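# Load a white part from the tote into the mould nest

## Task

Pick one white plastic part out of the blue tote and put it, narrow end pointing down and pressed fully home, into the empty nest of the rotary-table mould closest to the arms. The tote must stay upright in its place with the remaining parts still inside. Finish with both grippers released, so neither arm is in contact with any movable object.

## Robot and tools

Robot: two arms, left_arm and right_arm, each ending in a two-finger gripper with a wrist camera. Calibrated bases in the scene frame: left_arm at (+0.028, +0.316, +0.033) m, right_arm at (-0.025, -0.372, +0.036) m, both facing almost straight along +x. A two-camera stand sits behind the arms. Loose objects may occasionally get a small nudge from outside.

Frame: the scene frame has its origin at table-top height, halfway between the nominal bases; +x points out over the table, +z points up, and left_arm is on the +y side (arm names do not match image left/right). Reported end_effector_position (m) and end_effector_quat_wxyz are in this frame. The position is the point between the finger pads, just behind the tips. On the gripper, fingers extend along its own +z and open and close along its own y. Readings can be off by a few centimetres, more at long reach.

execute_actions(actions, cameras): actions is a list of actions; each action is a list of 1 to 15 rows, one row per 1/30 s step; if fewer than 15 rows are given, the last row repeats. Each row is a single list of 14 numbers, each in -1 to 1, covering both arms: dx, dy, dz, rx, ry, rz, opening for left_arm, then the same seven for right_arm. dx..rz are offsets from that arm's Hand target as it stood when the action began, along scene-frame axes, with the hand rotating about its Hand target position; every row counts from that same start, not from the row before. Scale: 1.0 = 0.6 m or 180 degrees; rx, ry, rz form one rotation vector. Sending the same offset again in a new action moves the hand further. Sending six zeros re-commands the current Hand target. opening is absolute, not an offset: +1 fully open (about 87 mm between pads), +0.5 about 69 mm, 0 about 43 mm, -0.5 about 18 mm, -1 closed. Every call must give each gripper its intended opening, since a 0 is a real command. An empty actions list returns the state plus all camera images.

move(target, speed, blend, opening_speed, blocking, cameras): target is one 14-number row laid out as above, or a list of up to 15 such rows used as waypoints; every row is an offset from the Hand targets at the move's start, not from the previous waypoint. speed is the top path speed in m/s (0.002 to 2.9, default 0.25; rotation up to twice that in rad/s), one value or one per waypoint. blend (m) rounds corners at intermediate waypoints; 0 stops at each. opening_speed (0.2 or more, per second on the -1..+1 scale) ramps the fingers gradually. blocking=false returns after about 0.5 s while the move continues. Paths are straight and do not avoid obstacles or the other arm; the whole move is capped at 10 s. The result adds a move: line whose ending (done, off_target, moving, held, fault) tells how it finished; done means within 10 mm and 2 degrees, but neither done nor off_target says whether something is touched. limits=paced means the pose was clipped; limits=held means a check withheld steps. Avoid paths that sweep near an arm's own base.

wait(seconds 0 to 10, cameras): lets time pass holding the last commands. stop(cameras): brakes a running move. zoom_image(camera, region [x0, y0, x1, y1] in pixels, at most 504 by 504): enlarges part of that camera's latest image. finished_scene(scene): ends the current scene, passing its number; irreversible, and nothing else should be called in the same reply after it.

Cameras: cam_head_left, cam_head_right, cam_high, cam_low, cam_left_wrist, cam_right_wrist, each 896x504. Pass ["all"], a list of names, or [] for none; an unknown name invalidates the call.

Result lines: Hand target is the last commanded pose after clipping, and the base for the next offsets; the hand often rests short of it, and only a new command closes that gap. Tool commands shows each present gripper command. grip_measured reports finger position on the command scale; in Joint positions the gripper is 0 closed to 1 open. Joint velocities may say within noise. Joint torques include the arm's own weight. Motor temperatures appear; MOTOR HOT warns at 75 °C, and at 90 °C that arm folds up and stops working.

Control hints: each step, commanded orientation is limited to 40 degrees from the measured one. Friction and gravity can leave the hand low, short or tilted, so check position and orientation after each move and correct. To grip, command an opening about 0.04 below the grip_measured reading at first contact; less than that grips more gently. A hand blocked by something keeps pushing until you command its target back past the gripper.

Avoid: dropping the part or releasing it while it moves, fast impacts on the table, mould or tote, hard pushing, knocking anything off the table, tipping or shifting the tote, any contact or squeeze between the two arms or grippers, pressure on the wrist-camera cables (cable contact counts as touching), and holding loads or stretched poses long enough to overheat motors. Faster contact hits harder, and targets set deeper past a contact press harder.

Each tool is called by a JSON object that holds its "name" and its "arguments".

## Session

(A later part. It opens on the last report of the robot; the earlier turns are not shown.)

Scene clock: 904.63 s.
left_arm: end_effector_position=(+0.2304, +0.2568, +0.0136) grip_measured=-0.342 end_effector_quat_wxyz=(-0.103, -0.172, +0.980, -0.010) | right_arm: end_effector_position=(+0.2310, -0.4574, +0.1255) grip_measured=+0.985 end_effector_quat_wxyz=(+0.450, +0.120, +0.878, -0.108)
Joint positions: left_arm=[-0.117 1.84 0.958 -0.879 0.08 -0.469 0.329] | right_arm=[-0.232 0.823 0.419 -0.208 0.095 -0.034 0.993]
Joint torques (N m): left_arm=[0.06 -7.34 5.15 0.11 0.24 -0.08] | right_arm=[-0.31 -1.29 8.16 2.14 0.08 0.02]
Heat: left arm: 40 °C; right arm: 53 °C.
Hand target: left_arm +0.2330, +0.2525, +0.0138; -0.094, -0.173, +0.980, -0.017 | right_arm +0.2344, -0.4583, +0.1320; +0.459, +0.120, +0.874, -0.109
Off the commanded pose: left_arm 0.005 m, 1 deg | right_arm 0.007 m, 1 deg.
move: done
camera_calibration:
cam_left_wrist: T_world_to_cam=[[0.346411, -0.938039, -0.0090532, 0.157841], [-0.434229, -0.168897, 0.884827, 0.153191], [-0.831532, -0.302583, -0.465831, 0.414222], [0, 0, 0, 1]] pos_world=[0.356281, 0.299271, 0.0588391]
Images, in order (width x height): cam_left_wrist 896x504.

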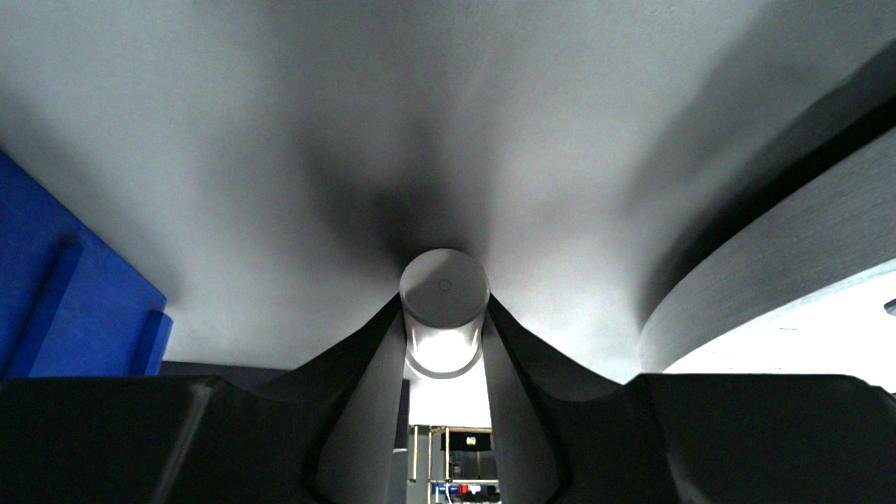

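{"name": "move", "arguments": {"target": [[0, 0, 0.2, 0, 0, 0, -0.46, 0, 0, 0, 0, 0, 0, 1], [0.0117, -0.1375, 0.3937, 0, -0.26, -0.086, -0.46, 0, 0, 0, 0, 0, 0, 1], [0.0117, -0.3448, 0.3103, 0, -0.5169, -0.1722, -0.46, 0, 0, 0, 0, 0, 0, 1]], "speed": [0.1, 0.2, 0.2], "blend": [0.03, 0.04, 0], "cameras": ["all"]}}

Scene clock: 981.70 s.
left_arm: end_effector_position=(+0.2401, +0.0451, +0.2025) grip_measured=-0.342 end_effector_quat_wxyz=(+0.633, +0.136, +0.753, -0.116) | right_arm: end_effector_position=(+0.2310, -0.4574, +0.1255) grip_measured=+0.985 end_effector_quat_wxyz=(+0.450, +0.120, +0.878, -0.108)
Joint positions: left_arm=[-1.294 1.162 0.543 0.329 -0.926 -0.238 0.329] | right_arm=[-0.232 0.823 0.419 -0.208 0.095 -0.034 0.993]
Joint torques (N m): left_arm=[0.2 -2.4 7.23 1.9 -0.24 0] | right_arm=[-0.31 -1.25 8.2 2.12 0.1 0.03]
Motor temperatures (°C): left_arm=[29 37 41 29 27 29 29] | right_arm=[29 32 53 45 27 28 31]
Heat: left arm: 41 °C; right arm: 53 °C.
Hand target: left_arm +0.2399, +0.0455, +0.2001; +0.636, +0.133, +0.751, -0.113 | right_arm +0.2344, -0.4583, +0.1320; +0.459, +0.120, +0.874, -0.109
Off the commanded pose: left_arm 0.003 m, 1 deg | right_arm 0.007 m, 1 deg.
move: done
camera_calibration:
cam_left_wrist: T_world_to_cam=[[-0.358154, -0.933598, 0.0109722, 0.122445], [-0.813441, 0.306247, -0.494497, 0.303411], [0.458301, -0.186031, -0.86911, 0.212948], [0, 0, 0, 1]] pos_world=[0.193067, 0.0610102, 0.333768]
cam_right_wrist: T_world_to_cam=[[-0.315204, -0.944162, 0.0959412, -0.37519], [-0.94598, 0.304493, -0.111378, 0.397127], [0.0759456, -0.125865, -0.989136, 0.194348], [0, 0, 0, 1]] pos_world=[0.242653, -0.450701, 0.272464]

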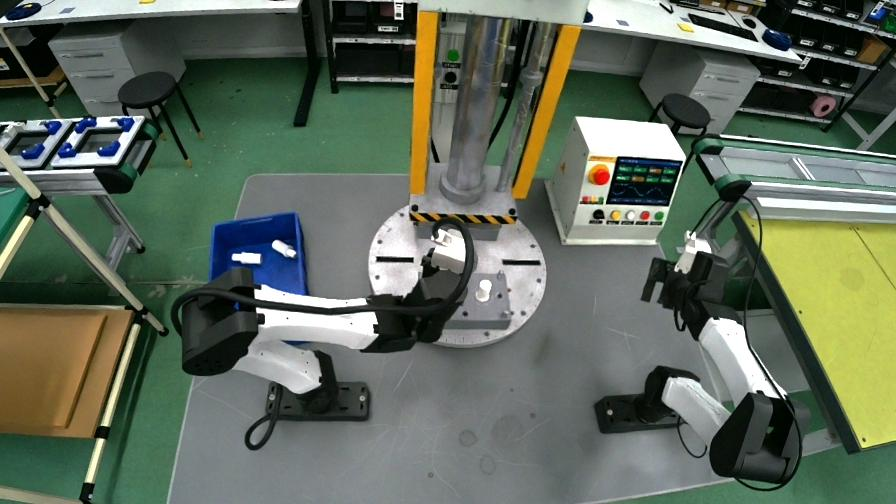

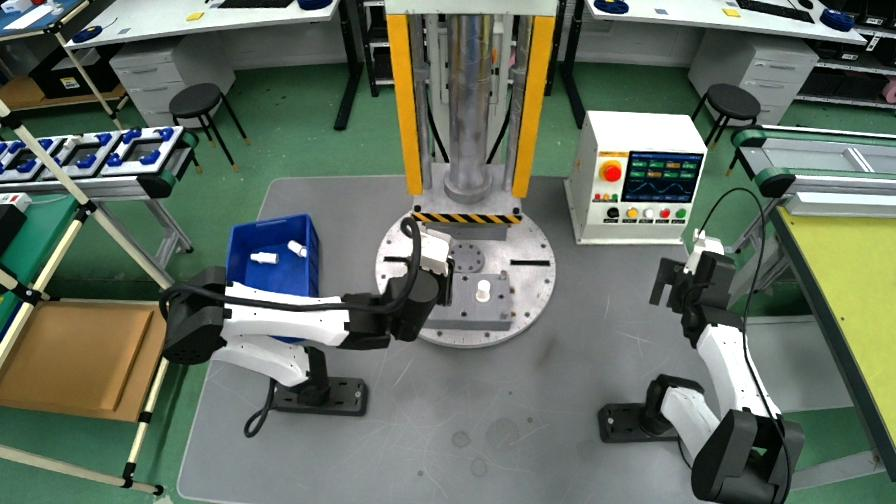

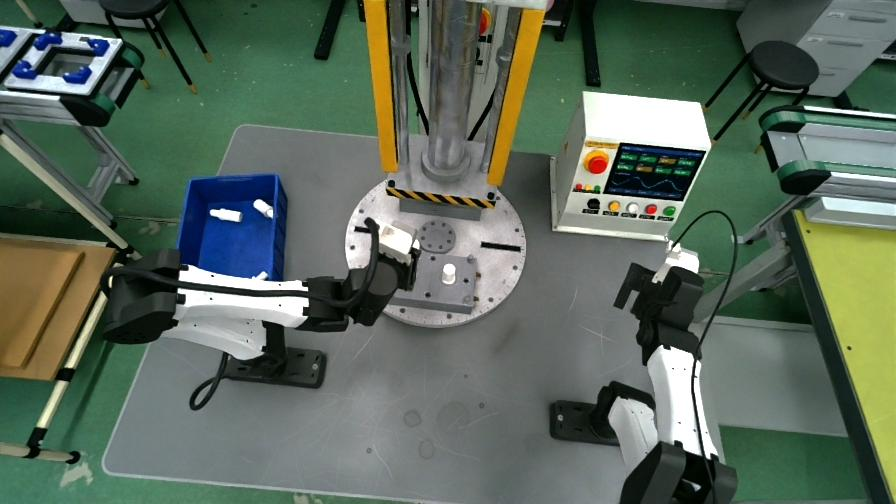

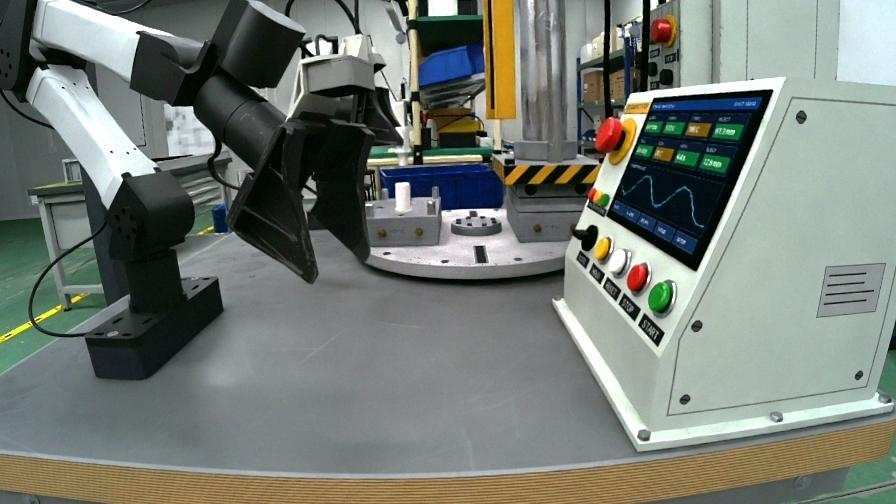

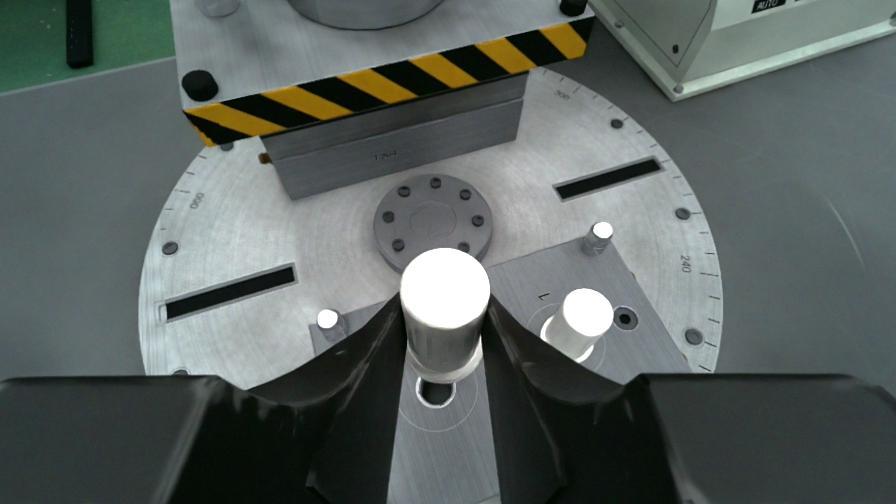

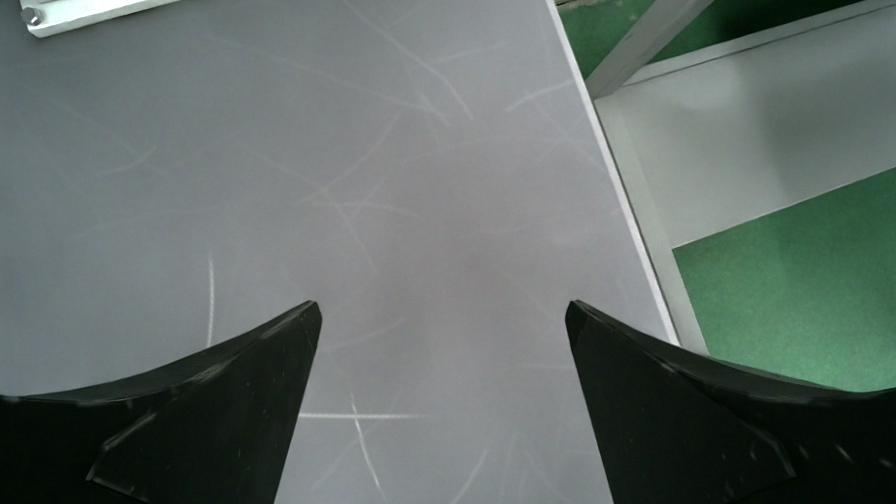

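{"name": "execute_actions", "arguments": {"actions": []}}

Scene clock: 1019.13 s.
left_arm: end_effector_position=(+0.2401, +0.0450, +0.2026) grip_measured=-0.342 end_effector_quat_wxyz=(+0.633, +0.136, +0.753, -0.116) | right_arm: end_effector_position=(+0.2310, -0.4574, +0.1255) grip_measured=+0.985 end_effector_quat_wxyz=(+0.450, +0.120, +0.878, -0.108)
Joint positions: left_arm=[-1.294 1.162 0.543 0.329 -0.926 -0.237 0.329] | right_arm=[-0.232 0.823 0.419 -0.208 0.095 -0.034 0.993]
Joint velocities: within noise
Joint torques (N m): left_arm=[0.21 -2.37 7.21 1.92 -0.24 0.05] | right_arm=[-0.4 -1.36 8.1 2.12 0.08 0.04]
Motor temperatures (°C): left_arm=[29 34 41 34 27 29 30] | right_arm=[29 32 53 45 27 28 31]
Heat: left arm: 41 °C; right arm: 53 °C.
Hand target: left_arm +0.2399, +0.0455, +0.2001; +0.636, +0.133, +0.751, -0.113 | right_arm +0.2344, -0.4583, +0.1320; +0.459, +0.120, +0.874, -0.109
Tool commands: left_gripper/opening=-0.46 right_gripper/opening=+1.0
Off the commanded pose: left_arm 0.003 m, 1 deg | right_arm 0.007 m, 1 deg.
camera_calibration:
cam_left_wrist: T_world_to_cam=[[-0.358182, -0.933588, 0.0108748, 0.122482], [-0.813317, 0.306276, -0.494682, 0.303449], [0.458498, -0.186031, -0.869006, 0.212875], [0, 0, 0, 1]] pos_world=[0.193068, 0.0610102, 0.333768]
cam_right_wrist: T_world_to_cam=[[-0.315204, -0.944162, 0.0959412, -0.37519], [-0.94598, 0.304493, -0.111378, 0.397127], [0.0759456, -0.125865, -0.989136, 0.194348], [0, 0, 0, 1]] pos_world=[0.242653, -0.450701, 0.272464]

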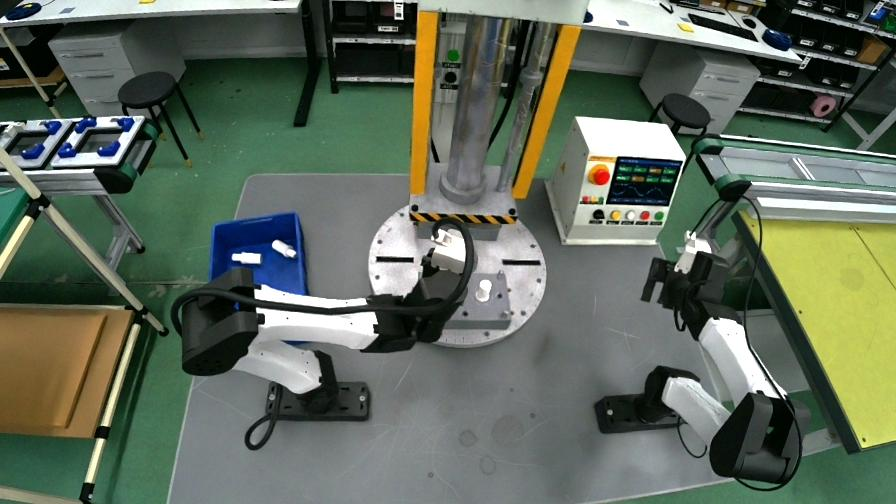

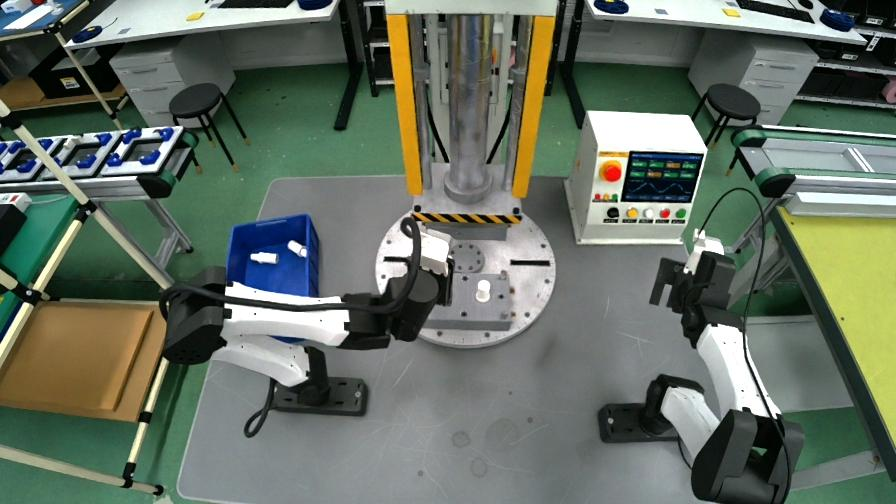

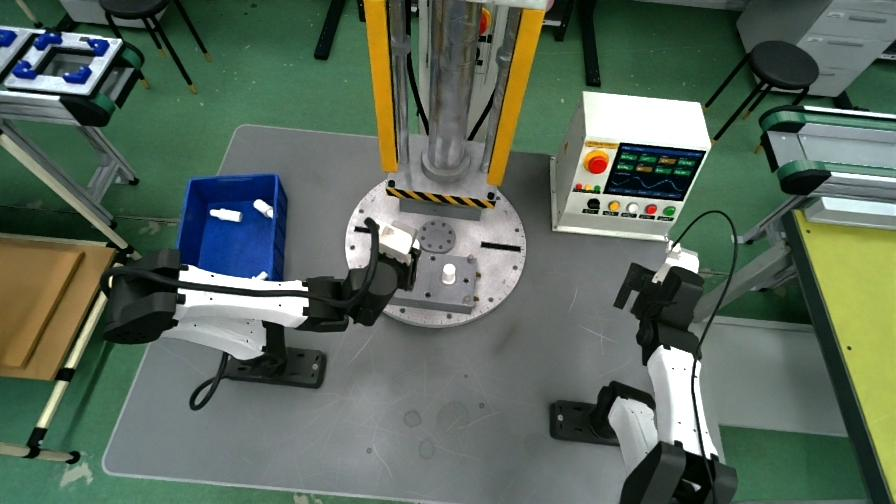

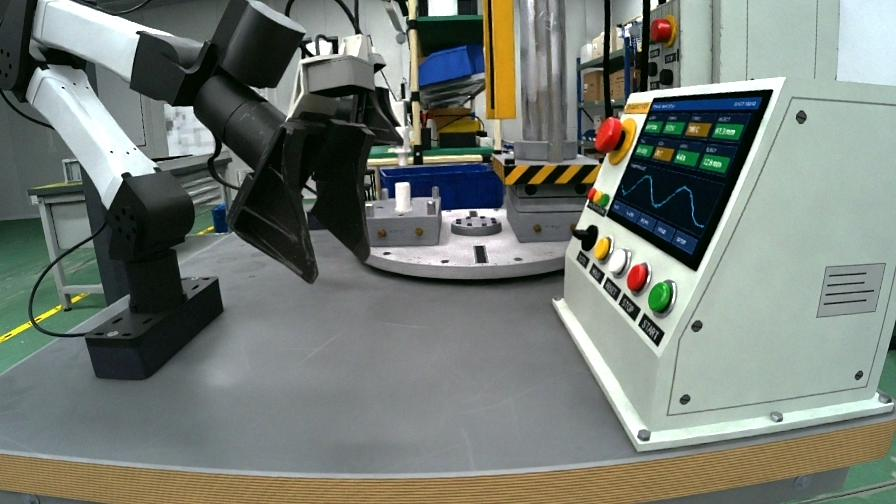

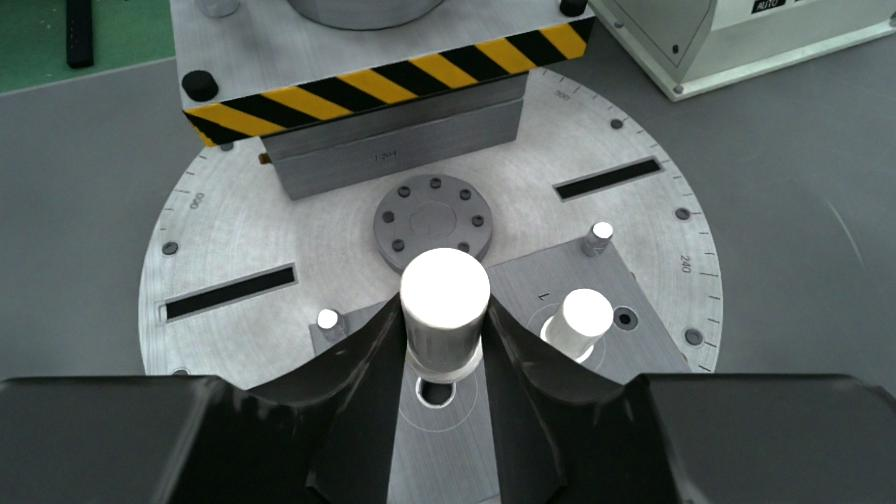

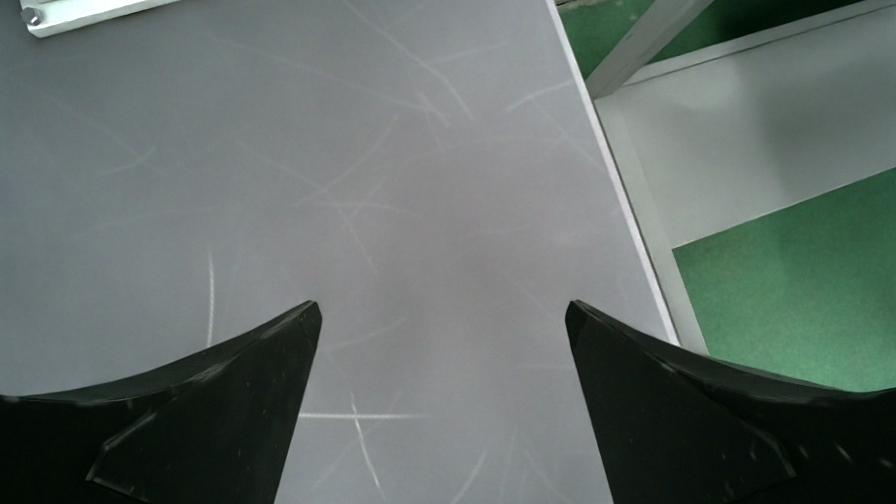

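{"name": "zoom_image", "arguments": {"camera": "cam_left_wrist", "region": [380, 240, 640, 460]}}

{"name": "zoom_image", "arguments": {"camera": "cam_low", "region": [350, 90, 470, 260]}}

Scaled by 1.938 from the camera's 896x504 image, which has a finer 1280x720 frame.

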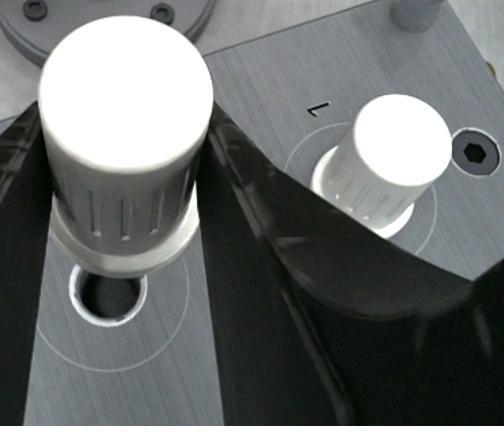

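Scaled by 2.965 from the camera's 896x504 image, which has a finer 1280x720 frame.

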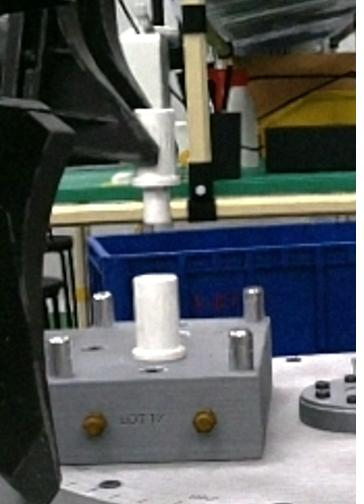

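{"name": "zoom_image", "arguments": {"camera": "cam_low", "region": [380, 115, 430, 175]}}

{"name": "zoom_image", "arguments": {"camera": "cam_low", "region": [380, 170, 450, 260]}}

Scaled by 8.400 from the camera's 896x504 image, which has a finer 1280x720 frame.

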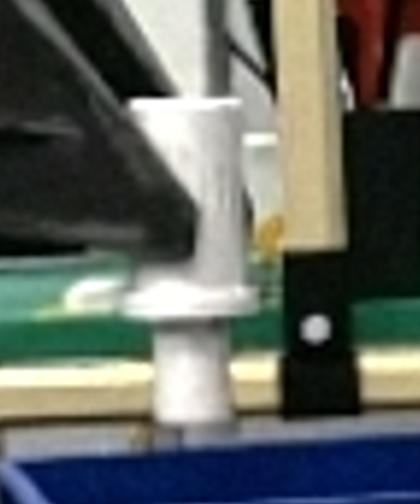

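Scaled by 5.600 from the camera's 896x504 image, which has a finer 1280x720 frame.

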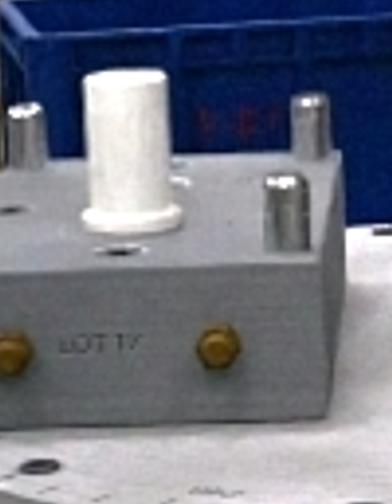

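{"name": "move", "arguments": {"target": [0.0027, 0.0058, -0.0583, -0.00304, -0.00835, 0, -0.46, 0, 0, 0, 0, 0, 0, 1], "speed": 0.05, "cameras": ["cam_left_wrist", "cam_low"]}}

{"name": "zoom_image", "arguments": {"camera": "cam_left_wrist", "region": [380, 240, 640, 460]}}

{"name": "zoom_image", "arguments": {"camera": "cam_low", "region": [370, 130, 450, 230]}}

Scene clock: 1137.67 s.
left_arm: end_effector_position=(+0.2410, +0.0471, +0.1678) grip_measured=-0.342 end_effector_quat_wxyz=(+0.644, +0.134, +0.744, -0.119) | right_arm: end_effector_position=(+0.2310, -0.4574, +0.1255) grip_measured=+0.985 end_effector_quat_wxyz=(+0.450, +0.120, +0.878, -0.108)
Joint positions: left_arm=[-1.294 1.261 0.403 0.617 -0.93 -0.199 0.329] | right_arm=[-0.232 0.823 0.419 -0.208 0.095 -0.034 0.993]
Joint torques (N m): left_arm=[0.5 -2.47 6.53 1.88 -0.18 0.07] | right_arm=[-0.32 -1.21 8.1 2.12 0.07 0.01]
Motor temperatures (°C): left_arm=[28 32 42 39 28 29 30] | right_arm=[29 32 53 45 27 28 31]
Heat: left arm: 42 °C; right arm: 53 °C.
Hand target: left_arm +0.2416, +0.0491, +0.1650; +0.647, +0.132, +0.743, -0.114 | right_arm +0.2344, -0.4583, +0.1320; +0.459, +0.120, +0.874, -0.109
Off the commanded pose: left_arm 0.003 m, 1 deg | right_arm 0.007 m, 1 deg.
move: done
camera_calibration:
cam_left_wrist: T_world_to_cam=[[-0.360121, -0.932827, 0.0121105, 0.125363], [-0.798686, 0.301575, -0.520723, 0.287387], [0.482093, -0.197196, -0.85364, 0.174845], [0, 0, 0, 1]] pos_world=[0.190386, 0.0647516, 0.297386]
Images, in order (width x height): cam_low 896x504, cam_left_wrist 896x504.

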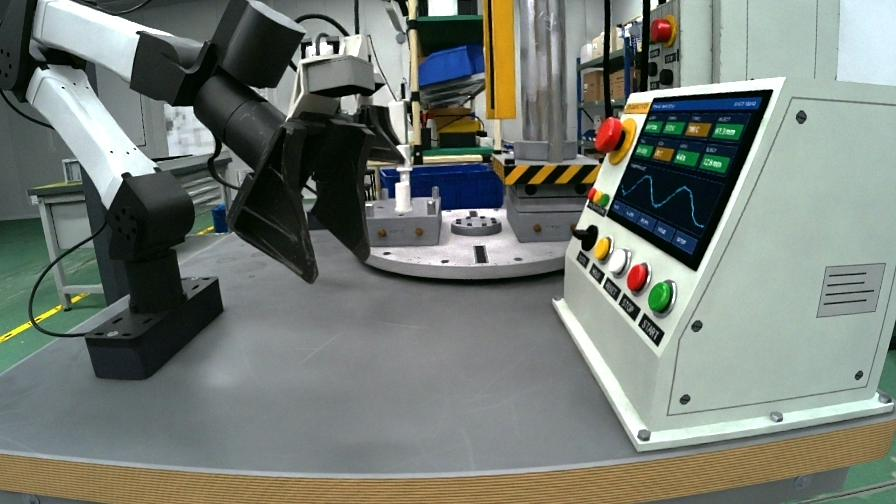

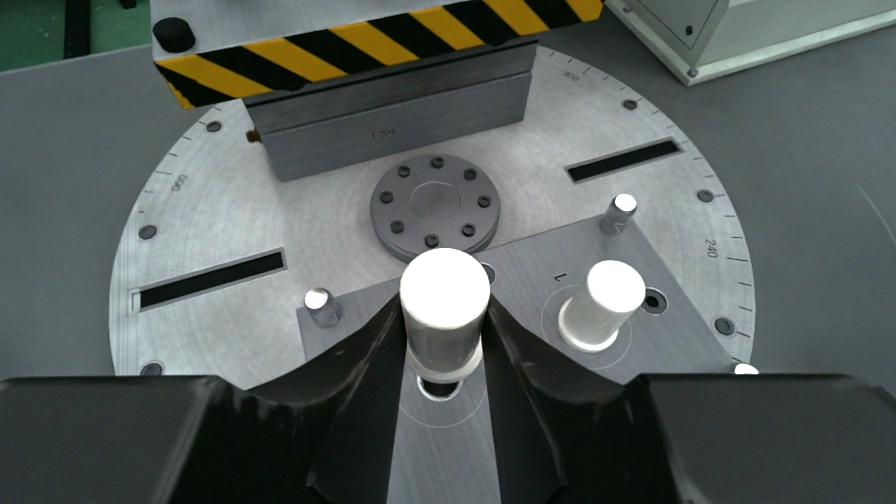

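Scaled by 1.938 from the camera's 896x504 image, which has a finer 1280x720 frame.

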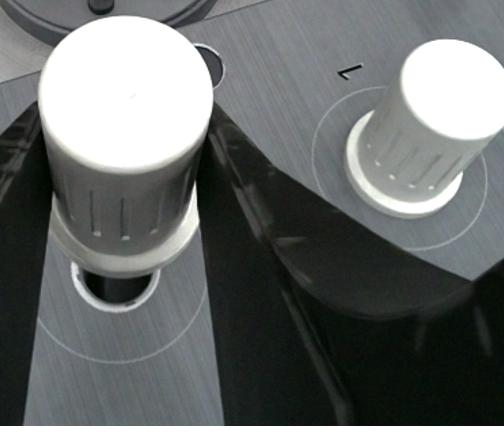

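Scaled by 5.040 from the camera's 896x504 image, which has a finer 1280x720 frame.

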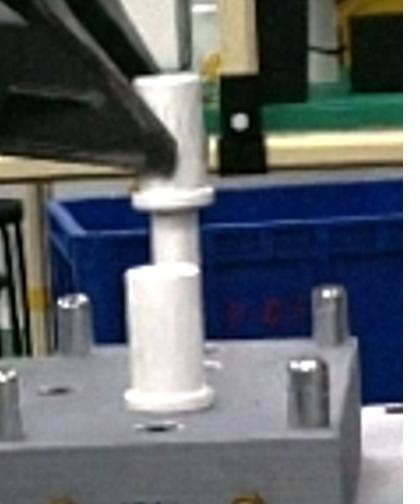

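{"name": "zoom_image", "arguments": {"camera": "cam_low", "region": [390, 185, 430, 220]}}

{"name": "zoom_image", "arguments": {"camera": "cam_left_wrist", "region": [390, 330, 500, 440]}}

Scaled by 12.600 from the camera's 896x504 image, which has a finer 1280x720 frame.

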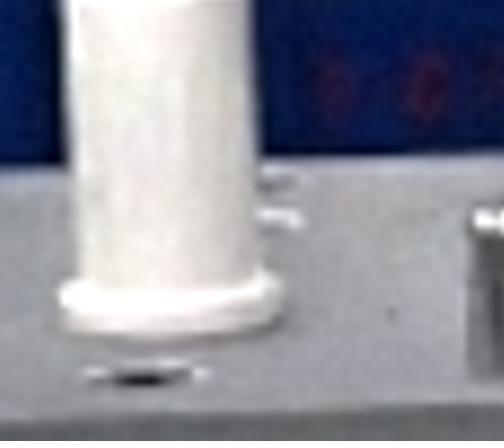

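Scaled by 4.582 from the camera's 896x504 image, which has a finer 1280x720 frame.

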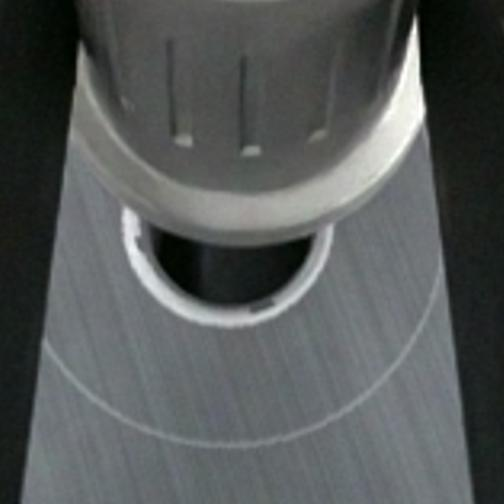

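{"name": "move", "arguments": {"target": [0.0042, 0.002, -0.043, -0.0005, -0.0015, 0, -0.46, 0, 0, 0, 0, 0, 0, 1], "speed": 0.04, "cameras": ["cam_left_wrist", "cam_low"]}}

{"name": "zoom_image", "arguments": {"camera": "cam_left_wrist", "region": [390, 330, 500, 440]}}

{"name": "zoom_image", "arguments": {"camera": "cam_low", "region": [380, 135, 440, 220]}}

Scene clock: 1178.53 s.
left_arm: end_effector_position=(+0.2414, +0.0468, +0.1421) grip_measured=-0.342 end_effector_quat_wxyz=(+0.647, +0.135, +0.741, -0.120) | right_arm: end_effector_position=(+0.2310, -0.4574, +0.1255) grip_measured=+0.985 end_effector_quat_wxyz=(+0.450, +0.120, +0.878, -0.108)
Joint positions: left_arm=[-1.294 1.379 0.335 0.816 -0.93 -0.187 0.329] | right_arm=[-0.232 0.823 0.419 -0.208 0.095 -0.034 0.993]
Joint torques (N m): left_arm=[1.43 -2.77 5.83 1.88 -0.06 0.06] | right_arm=[-0.34 -1.28 8.21 2.15 0.08 0.03]
Heat: left arm: 43 °C; right arm: 53 °C.
Hand target: left_arm +0.2441, +0.0503, +0.1392; +0.649, +0.132, +0.741, -0.115 | right_arm +0.2344, -0.4583, +0.1320; +0.459, +0.120, +0.874, -0.109
Off the commanded pose: left_arm 0.005 m, 1 deg | right_arm 0.007 m, 1 deg.
move: done
camera_calibration:
cam_left_wrist: T_world_to_cam=[[-0.361714, -0.932222, 0.0111731, 0.125978], [-0.794297, 0.301878, -0.527221, 0.274271], [0.488114, -0.199578, -0.849655, 0.150793], [0, 0, 0, 1]] pos_world=[0.189816, 0.0647377, 0.271316]
Images, in order (width x height): cam_low 896x504, cam_left_wrist 896x504.

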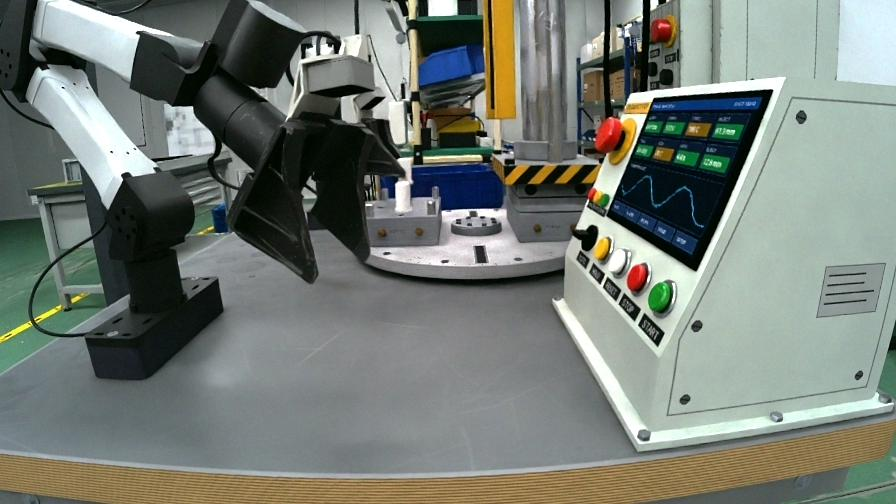

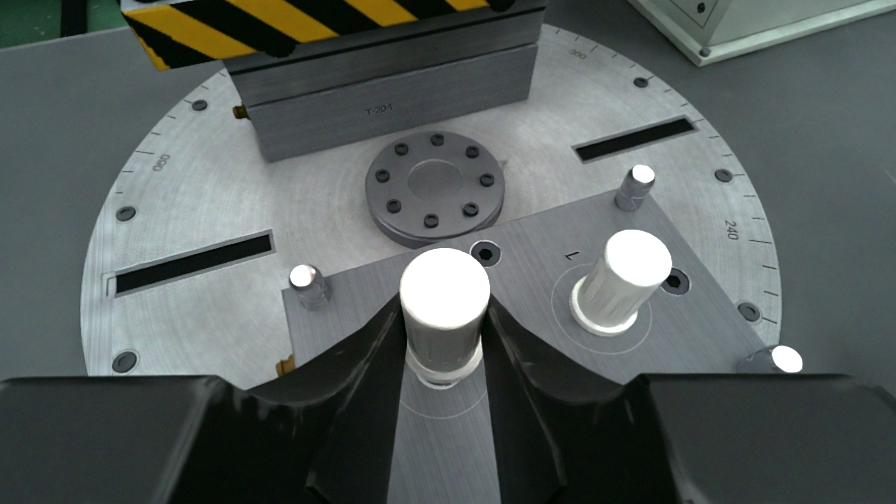

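Scaled by 4.582 from the camera's 896x504 image, which has a finer 1280x720 frame.

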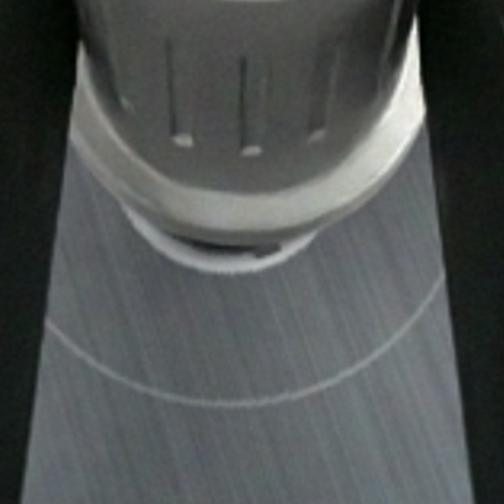

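Scaled by 5.929 from the camera's 896x504 image, which has a finer 1280x720 frame.

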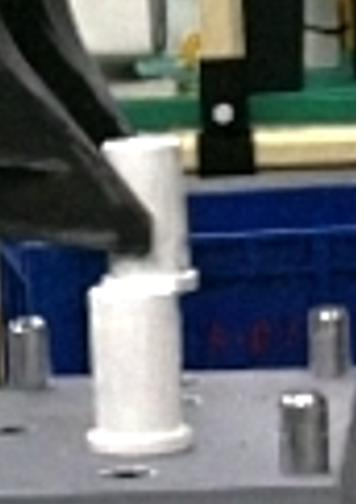

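{"name": "move", "arguments": {"target": [0.0042, 0.0013, 0, 0, 0, 0, -0.46, 0, 0, 0, 0, 0, 0, 1], "speed": 0.04, "cameras": ["cam_left_wrist", "cam_low"]}}

{"name": "zoom_image", "arguments": {"camera": "cam_left_wrist", "region": [390, 330, 500, 440]}}

{"name": "zoom_image", "arguments": {"camera": "cam_low", "region": [380, 135, 440, 220]}}

Scene clock: 1189.27 s.
left_arm: end_effector_position=(+0.2451, +0.0493, +0.1430) grip_measured=-0.342 end_effector_quat_wxyz=(+0.649, +0.130, +0.741, -0.116) | right_arm: end_effector_position=(+0.2310, -0.4574, +0.1255) grip_measured=+0.985 end_effector_quat_wxyz=(+0.450, +0.120, +0.878, -0.108)
Joint positions: left_arm=[-1.281 1.379 0.335 0.822 -0.93 -0.183 0.329] | right_arm=[-0.232 0.823 0.419 -0.208 0.095 -0.034 0.993]
Joint torques (N m): left_arm=[1.37 -2.71 5.74 1.9 0.05 0.07] | right_arm=[-0.29 -1.2 8.17 2.17 0.08 0.05]
Heat: left arm: 42 °C; right arm: 53 °C.
Hand target: left_arm +0.2466, +0.0510, +0.1392; +0.649, +0.131, +0.741, -0.115 | right_arm +0.2344, -0.4583, +0.1320; +0.459, +0.120, +0.874, -0.109
Off the commanded pose: left_arm 0.004 m, 0 deg | right_arm 0.007 m, 1 deg.
move: done
camera_calibration:
cam_left_wrist: T_world_to_cam=[[-0.350104, -0.936642, 0.0113777, 0.127002], [-0.796476, 0.291275, -0.529891, 0.278427], [0.493004, -0.194579, -0.84799, 0.148631], [0, 0, 0, 1]] pos_world=[0.192949, 0.0667773, 0.272128]
Images, in order (width x height): cam_low 896x504, cam_left_wrist 896x504.

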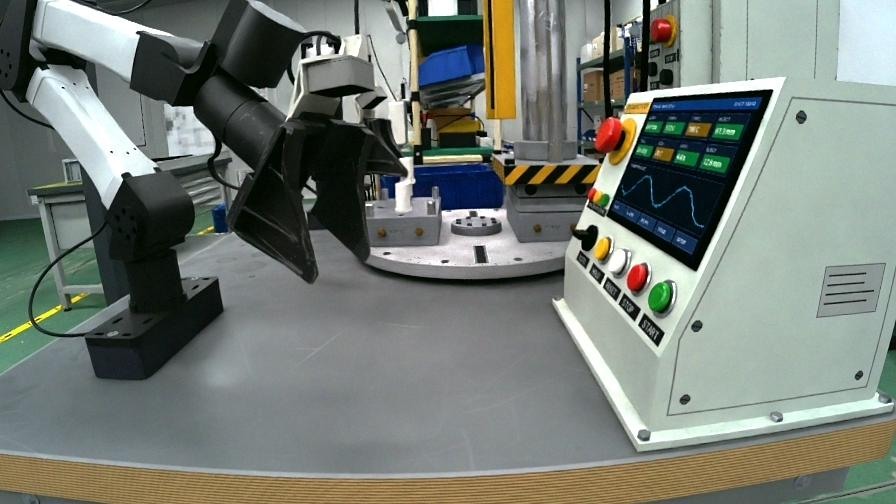

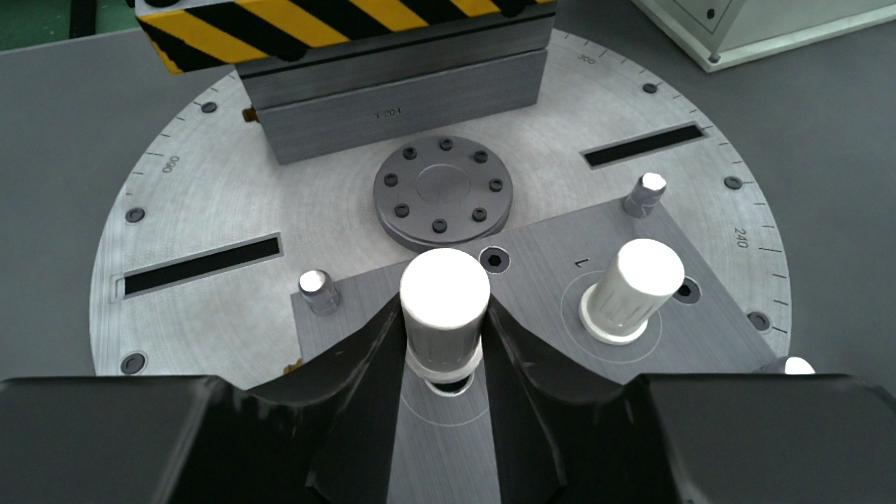

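Scaled by 4.582 from the camera's 896x504 image, which has a finer 1280x720 frame.

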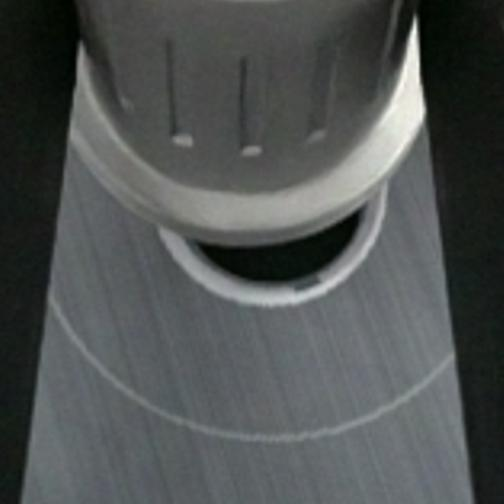

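Scaled by 5.929 from the camera's 896x504 image, which has a finer 1280x720 frame.

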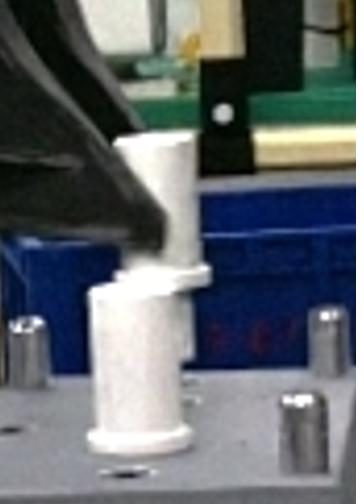

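{"name": "move", "arguments": {"target": [-0.0060, -0.0063, 0, 0, 0, 0, -0.46, 0, 0, 0, 0, 0, 0, 1], "speed": 0.005}}

Scene clock: 1218.83 s.
left_arm: end_effector_position=(+0.2440, +0.0485, +0.1393) grip_measured=-0.342 end_effector_quat_wxyz=(+0.646, +0.135, +0.742, -0.113) | right_arm: end_effector_position=(+0.2310, -0.4574, +0.1255) grip_measured=+0.985 end_effector_quat_wxyz=(+0.450, +0.120, +0.878, -0.108)
Joint positions: left_arm=[-1.285 1.392 0.335 0.823 -0.93 -0.183 0.329] | right_arm=[-0.232 0.823 0.419 -0.208 0.095 -0.034 0.993]
Joint torques (N m): left_arm=[0.03 -2.89 6.68 1.83 -0.15 -0.02] | right_arm=[-0.42 -1.26 8.14 2.12 0.09 0.04]
Heat: left arm: 41 °C; right arm: 53 °C.
Hand target: left_arm +0.2431, +0.0473, +0.1392; +0.649, +0.131, +0.741, -0.115 | right_arm +0.2344, -0.4583, +0.1320; +0.459, +0.120, +0.874, -0.109
Off the commanded pose: left_arm 0.002 m, 1 deg | right_arm 0.007 m, 1 deg.
move: done

{"name": "move", "arguments": {"target": [-0.0018, -0.0025, 0, 0, 0, 0, -0.46, 0, 0, 0, 0, 0, 0, 1], "speed": 0.005, "cameras": ["cam_left_wrist", "cam_low"]}}

{"name": "zoom_image", "arguments": {"camera": "cam_left_wrist", "region": [390, 330, 500, 440]}}

Scene clock: 1225.37 s.
left_arm: end_effector_position=(+0.2427, +0.0479, +0.1395) grip_measured=-0.342 end_effector_quat_wxyz=(+0.647, +0.136, +0.742, -0.114) | right_arm: end_effector_position=(+0.2310, -0.4574, +0.1255) grip_measured=+0.985 end_effector_quat_wxyz=(+0.450, +0.120, +0.878, -0.108)
Joint positions: left_arm=[-1.292 1.392 0.335 0.823 -0.935 -0.183 0.329] | right_arm=[-0.232 0.823 0.419 -0.208 0.095 -0.034 0.993]
Joint torques (N m): left_arm=[0.02 -2.5 7.09 1.82 -0.18 -0.05] | right_arm=[-0.38 -1.29 8.09 2.11 0.11 0.03]
Heat: left arm: 41 °C; right arm: 53 °C.
Hand target: left_arm +0.2419, +0.0458, +0.1392; +0.649, +0.132, +0.741, -0.115 | right_arm +0.2344, -0.4583, +0.1320; +0.459, +0.120, +0.874, -0.109
Off the commanded pose: left_arm 0.002 m, 1 deg | right_arm 0.007 m, 1 deg.
move: done
camera_calibration:
cam_left_wrist: T_world_to_cam=[[-0.355255, -0.934769, 0.000450223, 0.127601], [-0.795905, 0.302228, -0.524589, 0.27357], [0.490234, -0.186722, -0.851355, 0.147349], [0, 0, 0, 1]] pos_world=[0.190831, 0.0641105, 0.268901]
Images, in order (width x height): cam_low 896x504, cam_left_wrist 896x504.

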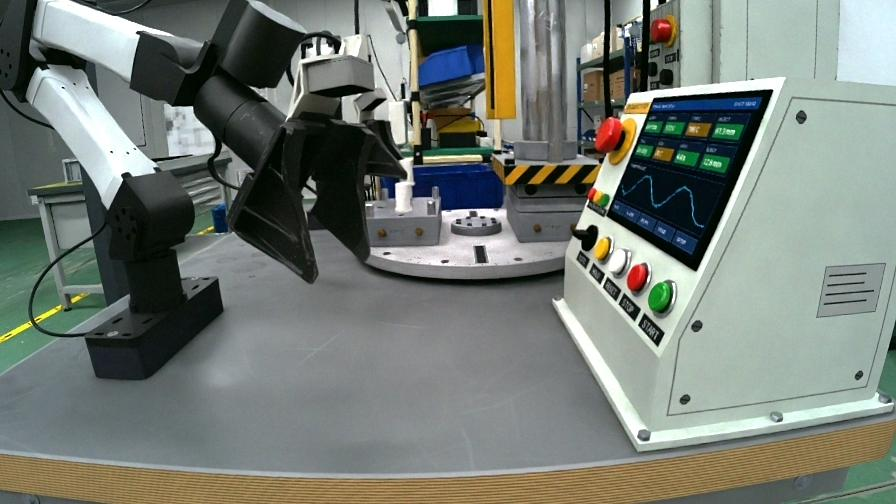

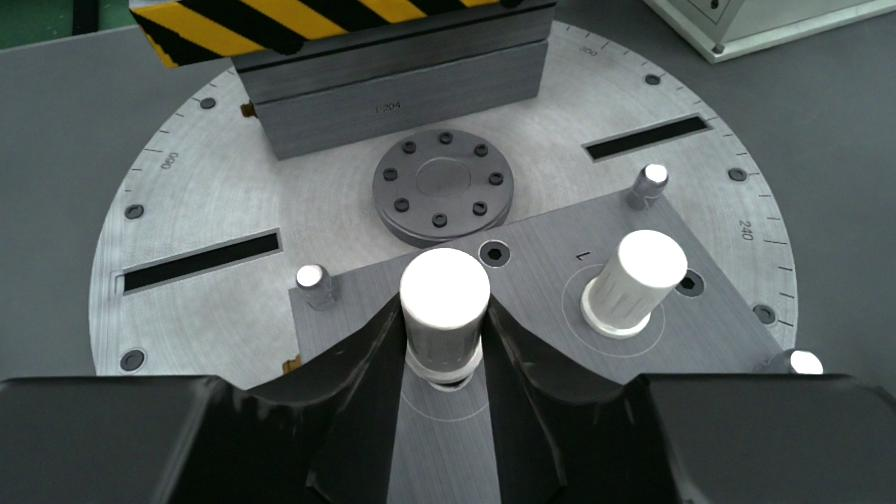

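Scaled by 4.582 from the camera's 896x504 image, which has a finer 1280x720 frame.

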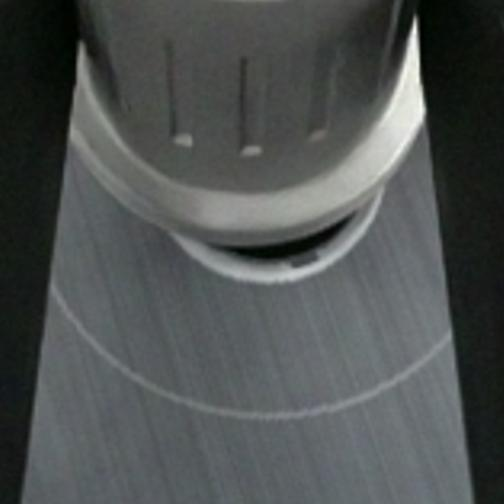

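{"name": "move", "arguments": {"target": [-0.0016, -0.0043, 0, 0, 0, 0, -0.46, 0, 0, 0, 0, 0, 0, 1], "speed": 0.005, "cameras": ["cam_left_wrist", "cam_low"]}}

{"name": "zoom_image", "arguments": {"camera": "cam_left_wrist", "region": [390, 330, 500, 440]}}

{"name": "zoom_image", "arguments": {"camera": "cam_low", "region": [380, 135, 440, 220]}}

Scene clock: 1254.37 s.
left_arm: end_effector_position=(+0.2412, +0.0476, +0.1354) grip_measured=-0.342 end_effector_quat_wxyz=(+0.645, +0.141, +0.743, -0.109) | right_arm: end_effector_position=(+0.2310, -0.4574, +0.1255) grip_measured=+0.985 end_effector_quat_wxyz=(+0.450, +0.120, +0.878, -0.108)
Joint positions: left_arm=[-1.299 1.407 0.335 0.823 -0.942 -0.183 0.329] | right_arm=[-0.232 0.823 0.419 -0.208 0.095 -0.034 0.993]
Joint torques (N m): left_arm=[0.02 -2.95 7.84 1.81 -0.17 -0.07] | right_arm=[-0.31 -1.16 8.25 2.14 0.06 0]
Heat: left arm: 42 °C; right arm: 53 °C.
Hand target: left_arm +0.2410, +0.0432, +0.1392; +0.649, +0.132, +0.741, -0.115 | right_arm +0.2344, -0.4583, +0.1320; +0.459, +0.120, +0.874, -0.109
Off the commanded pose: left_arm 0.006 m, 1 deg | right_arm 0.007 m, 1 deg.
move: done
camera_calibration:
cam_left_wrist: T_world_to_cam=[[-0.355809, -0.934478, -0.0122757, 0.128541], [-0.796886, 0.31023, -0.518392, 0.269374], [0.488234, -0.174666, -0.855055, 0.144963], [0, 0, 0, 1]] pos_world=[0.189621, 0.0618708, 0.26517]
Images, in order (width x height): cam_low 896x504, cam_left_wrist 896x504.

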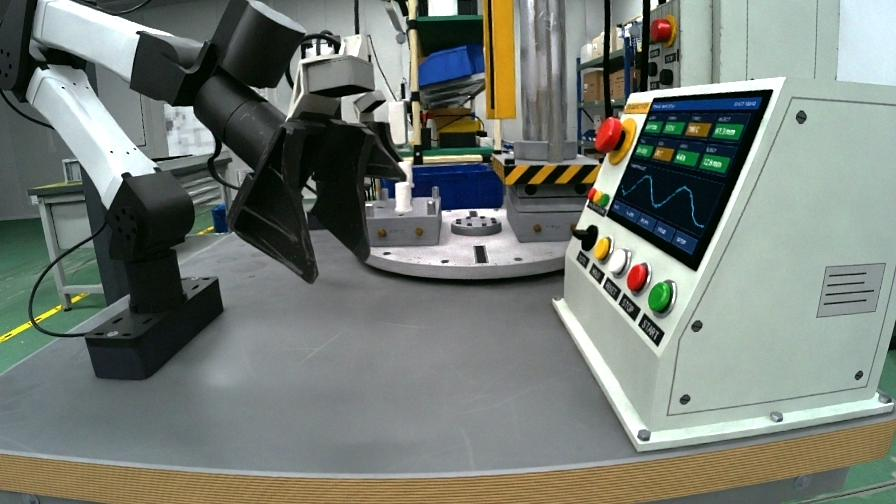

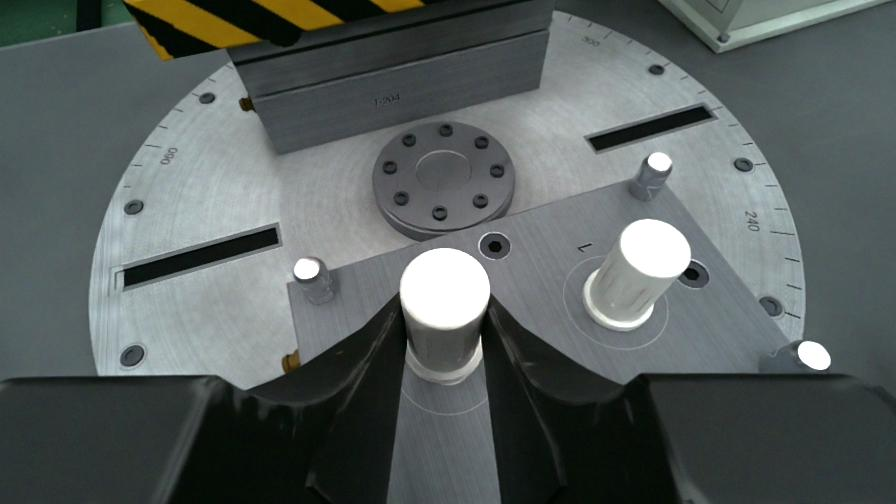

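Scaled by 4.582 from the camera's 896x504 image, which has a finer 1280x720 frame.

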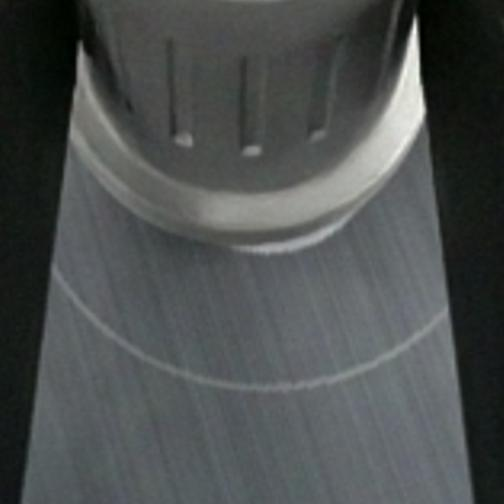

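Scaled by 5.929 from the camera's 896x504 image, which has a finer 1280x720 frame.

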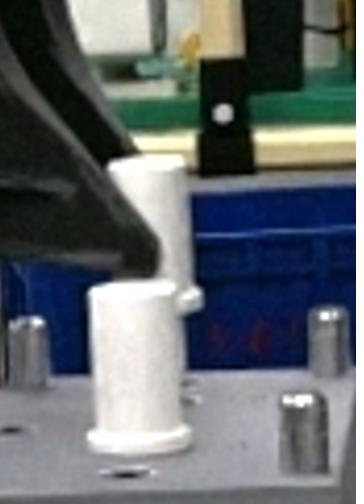

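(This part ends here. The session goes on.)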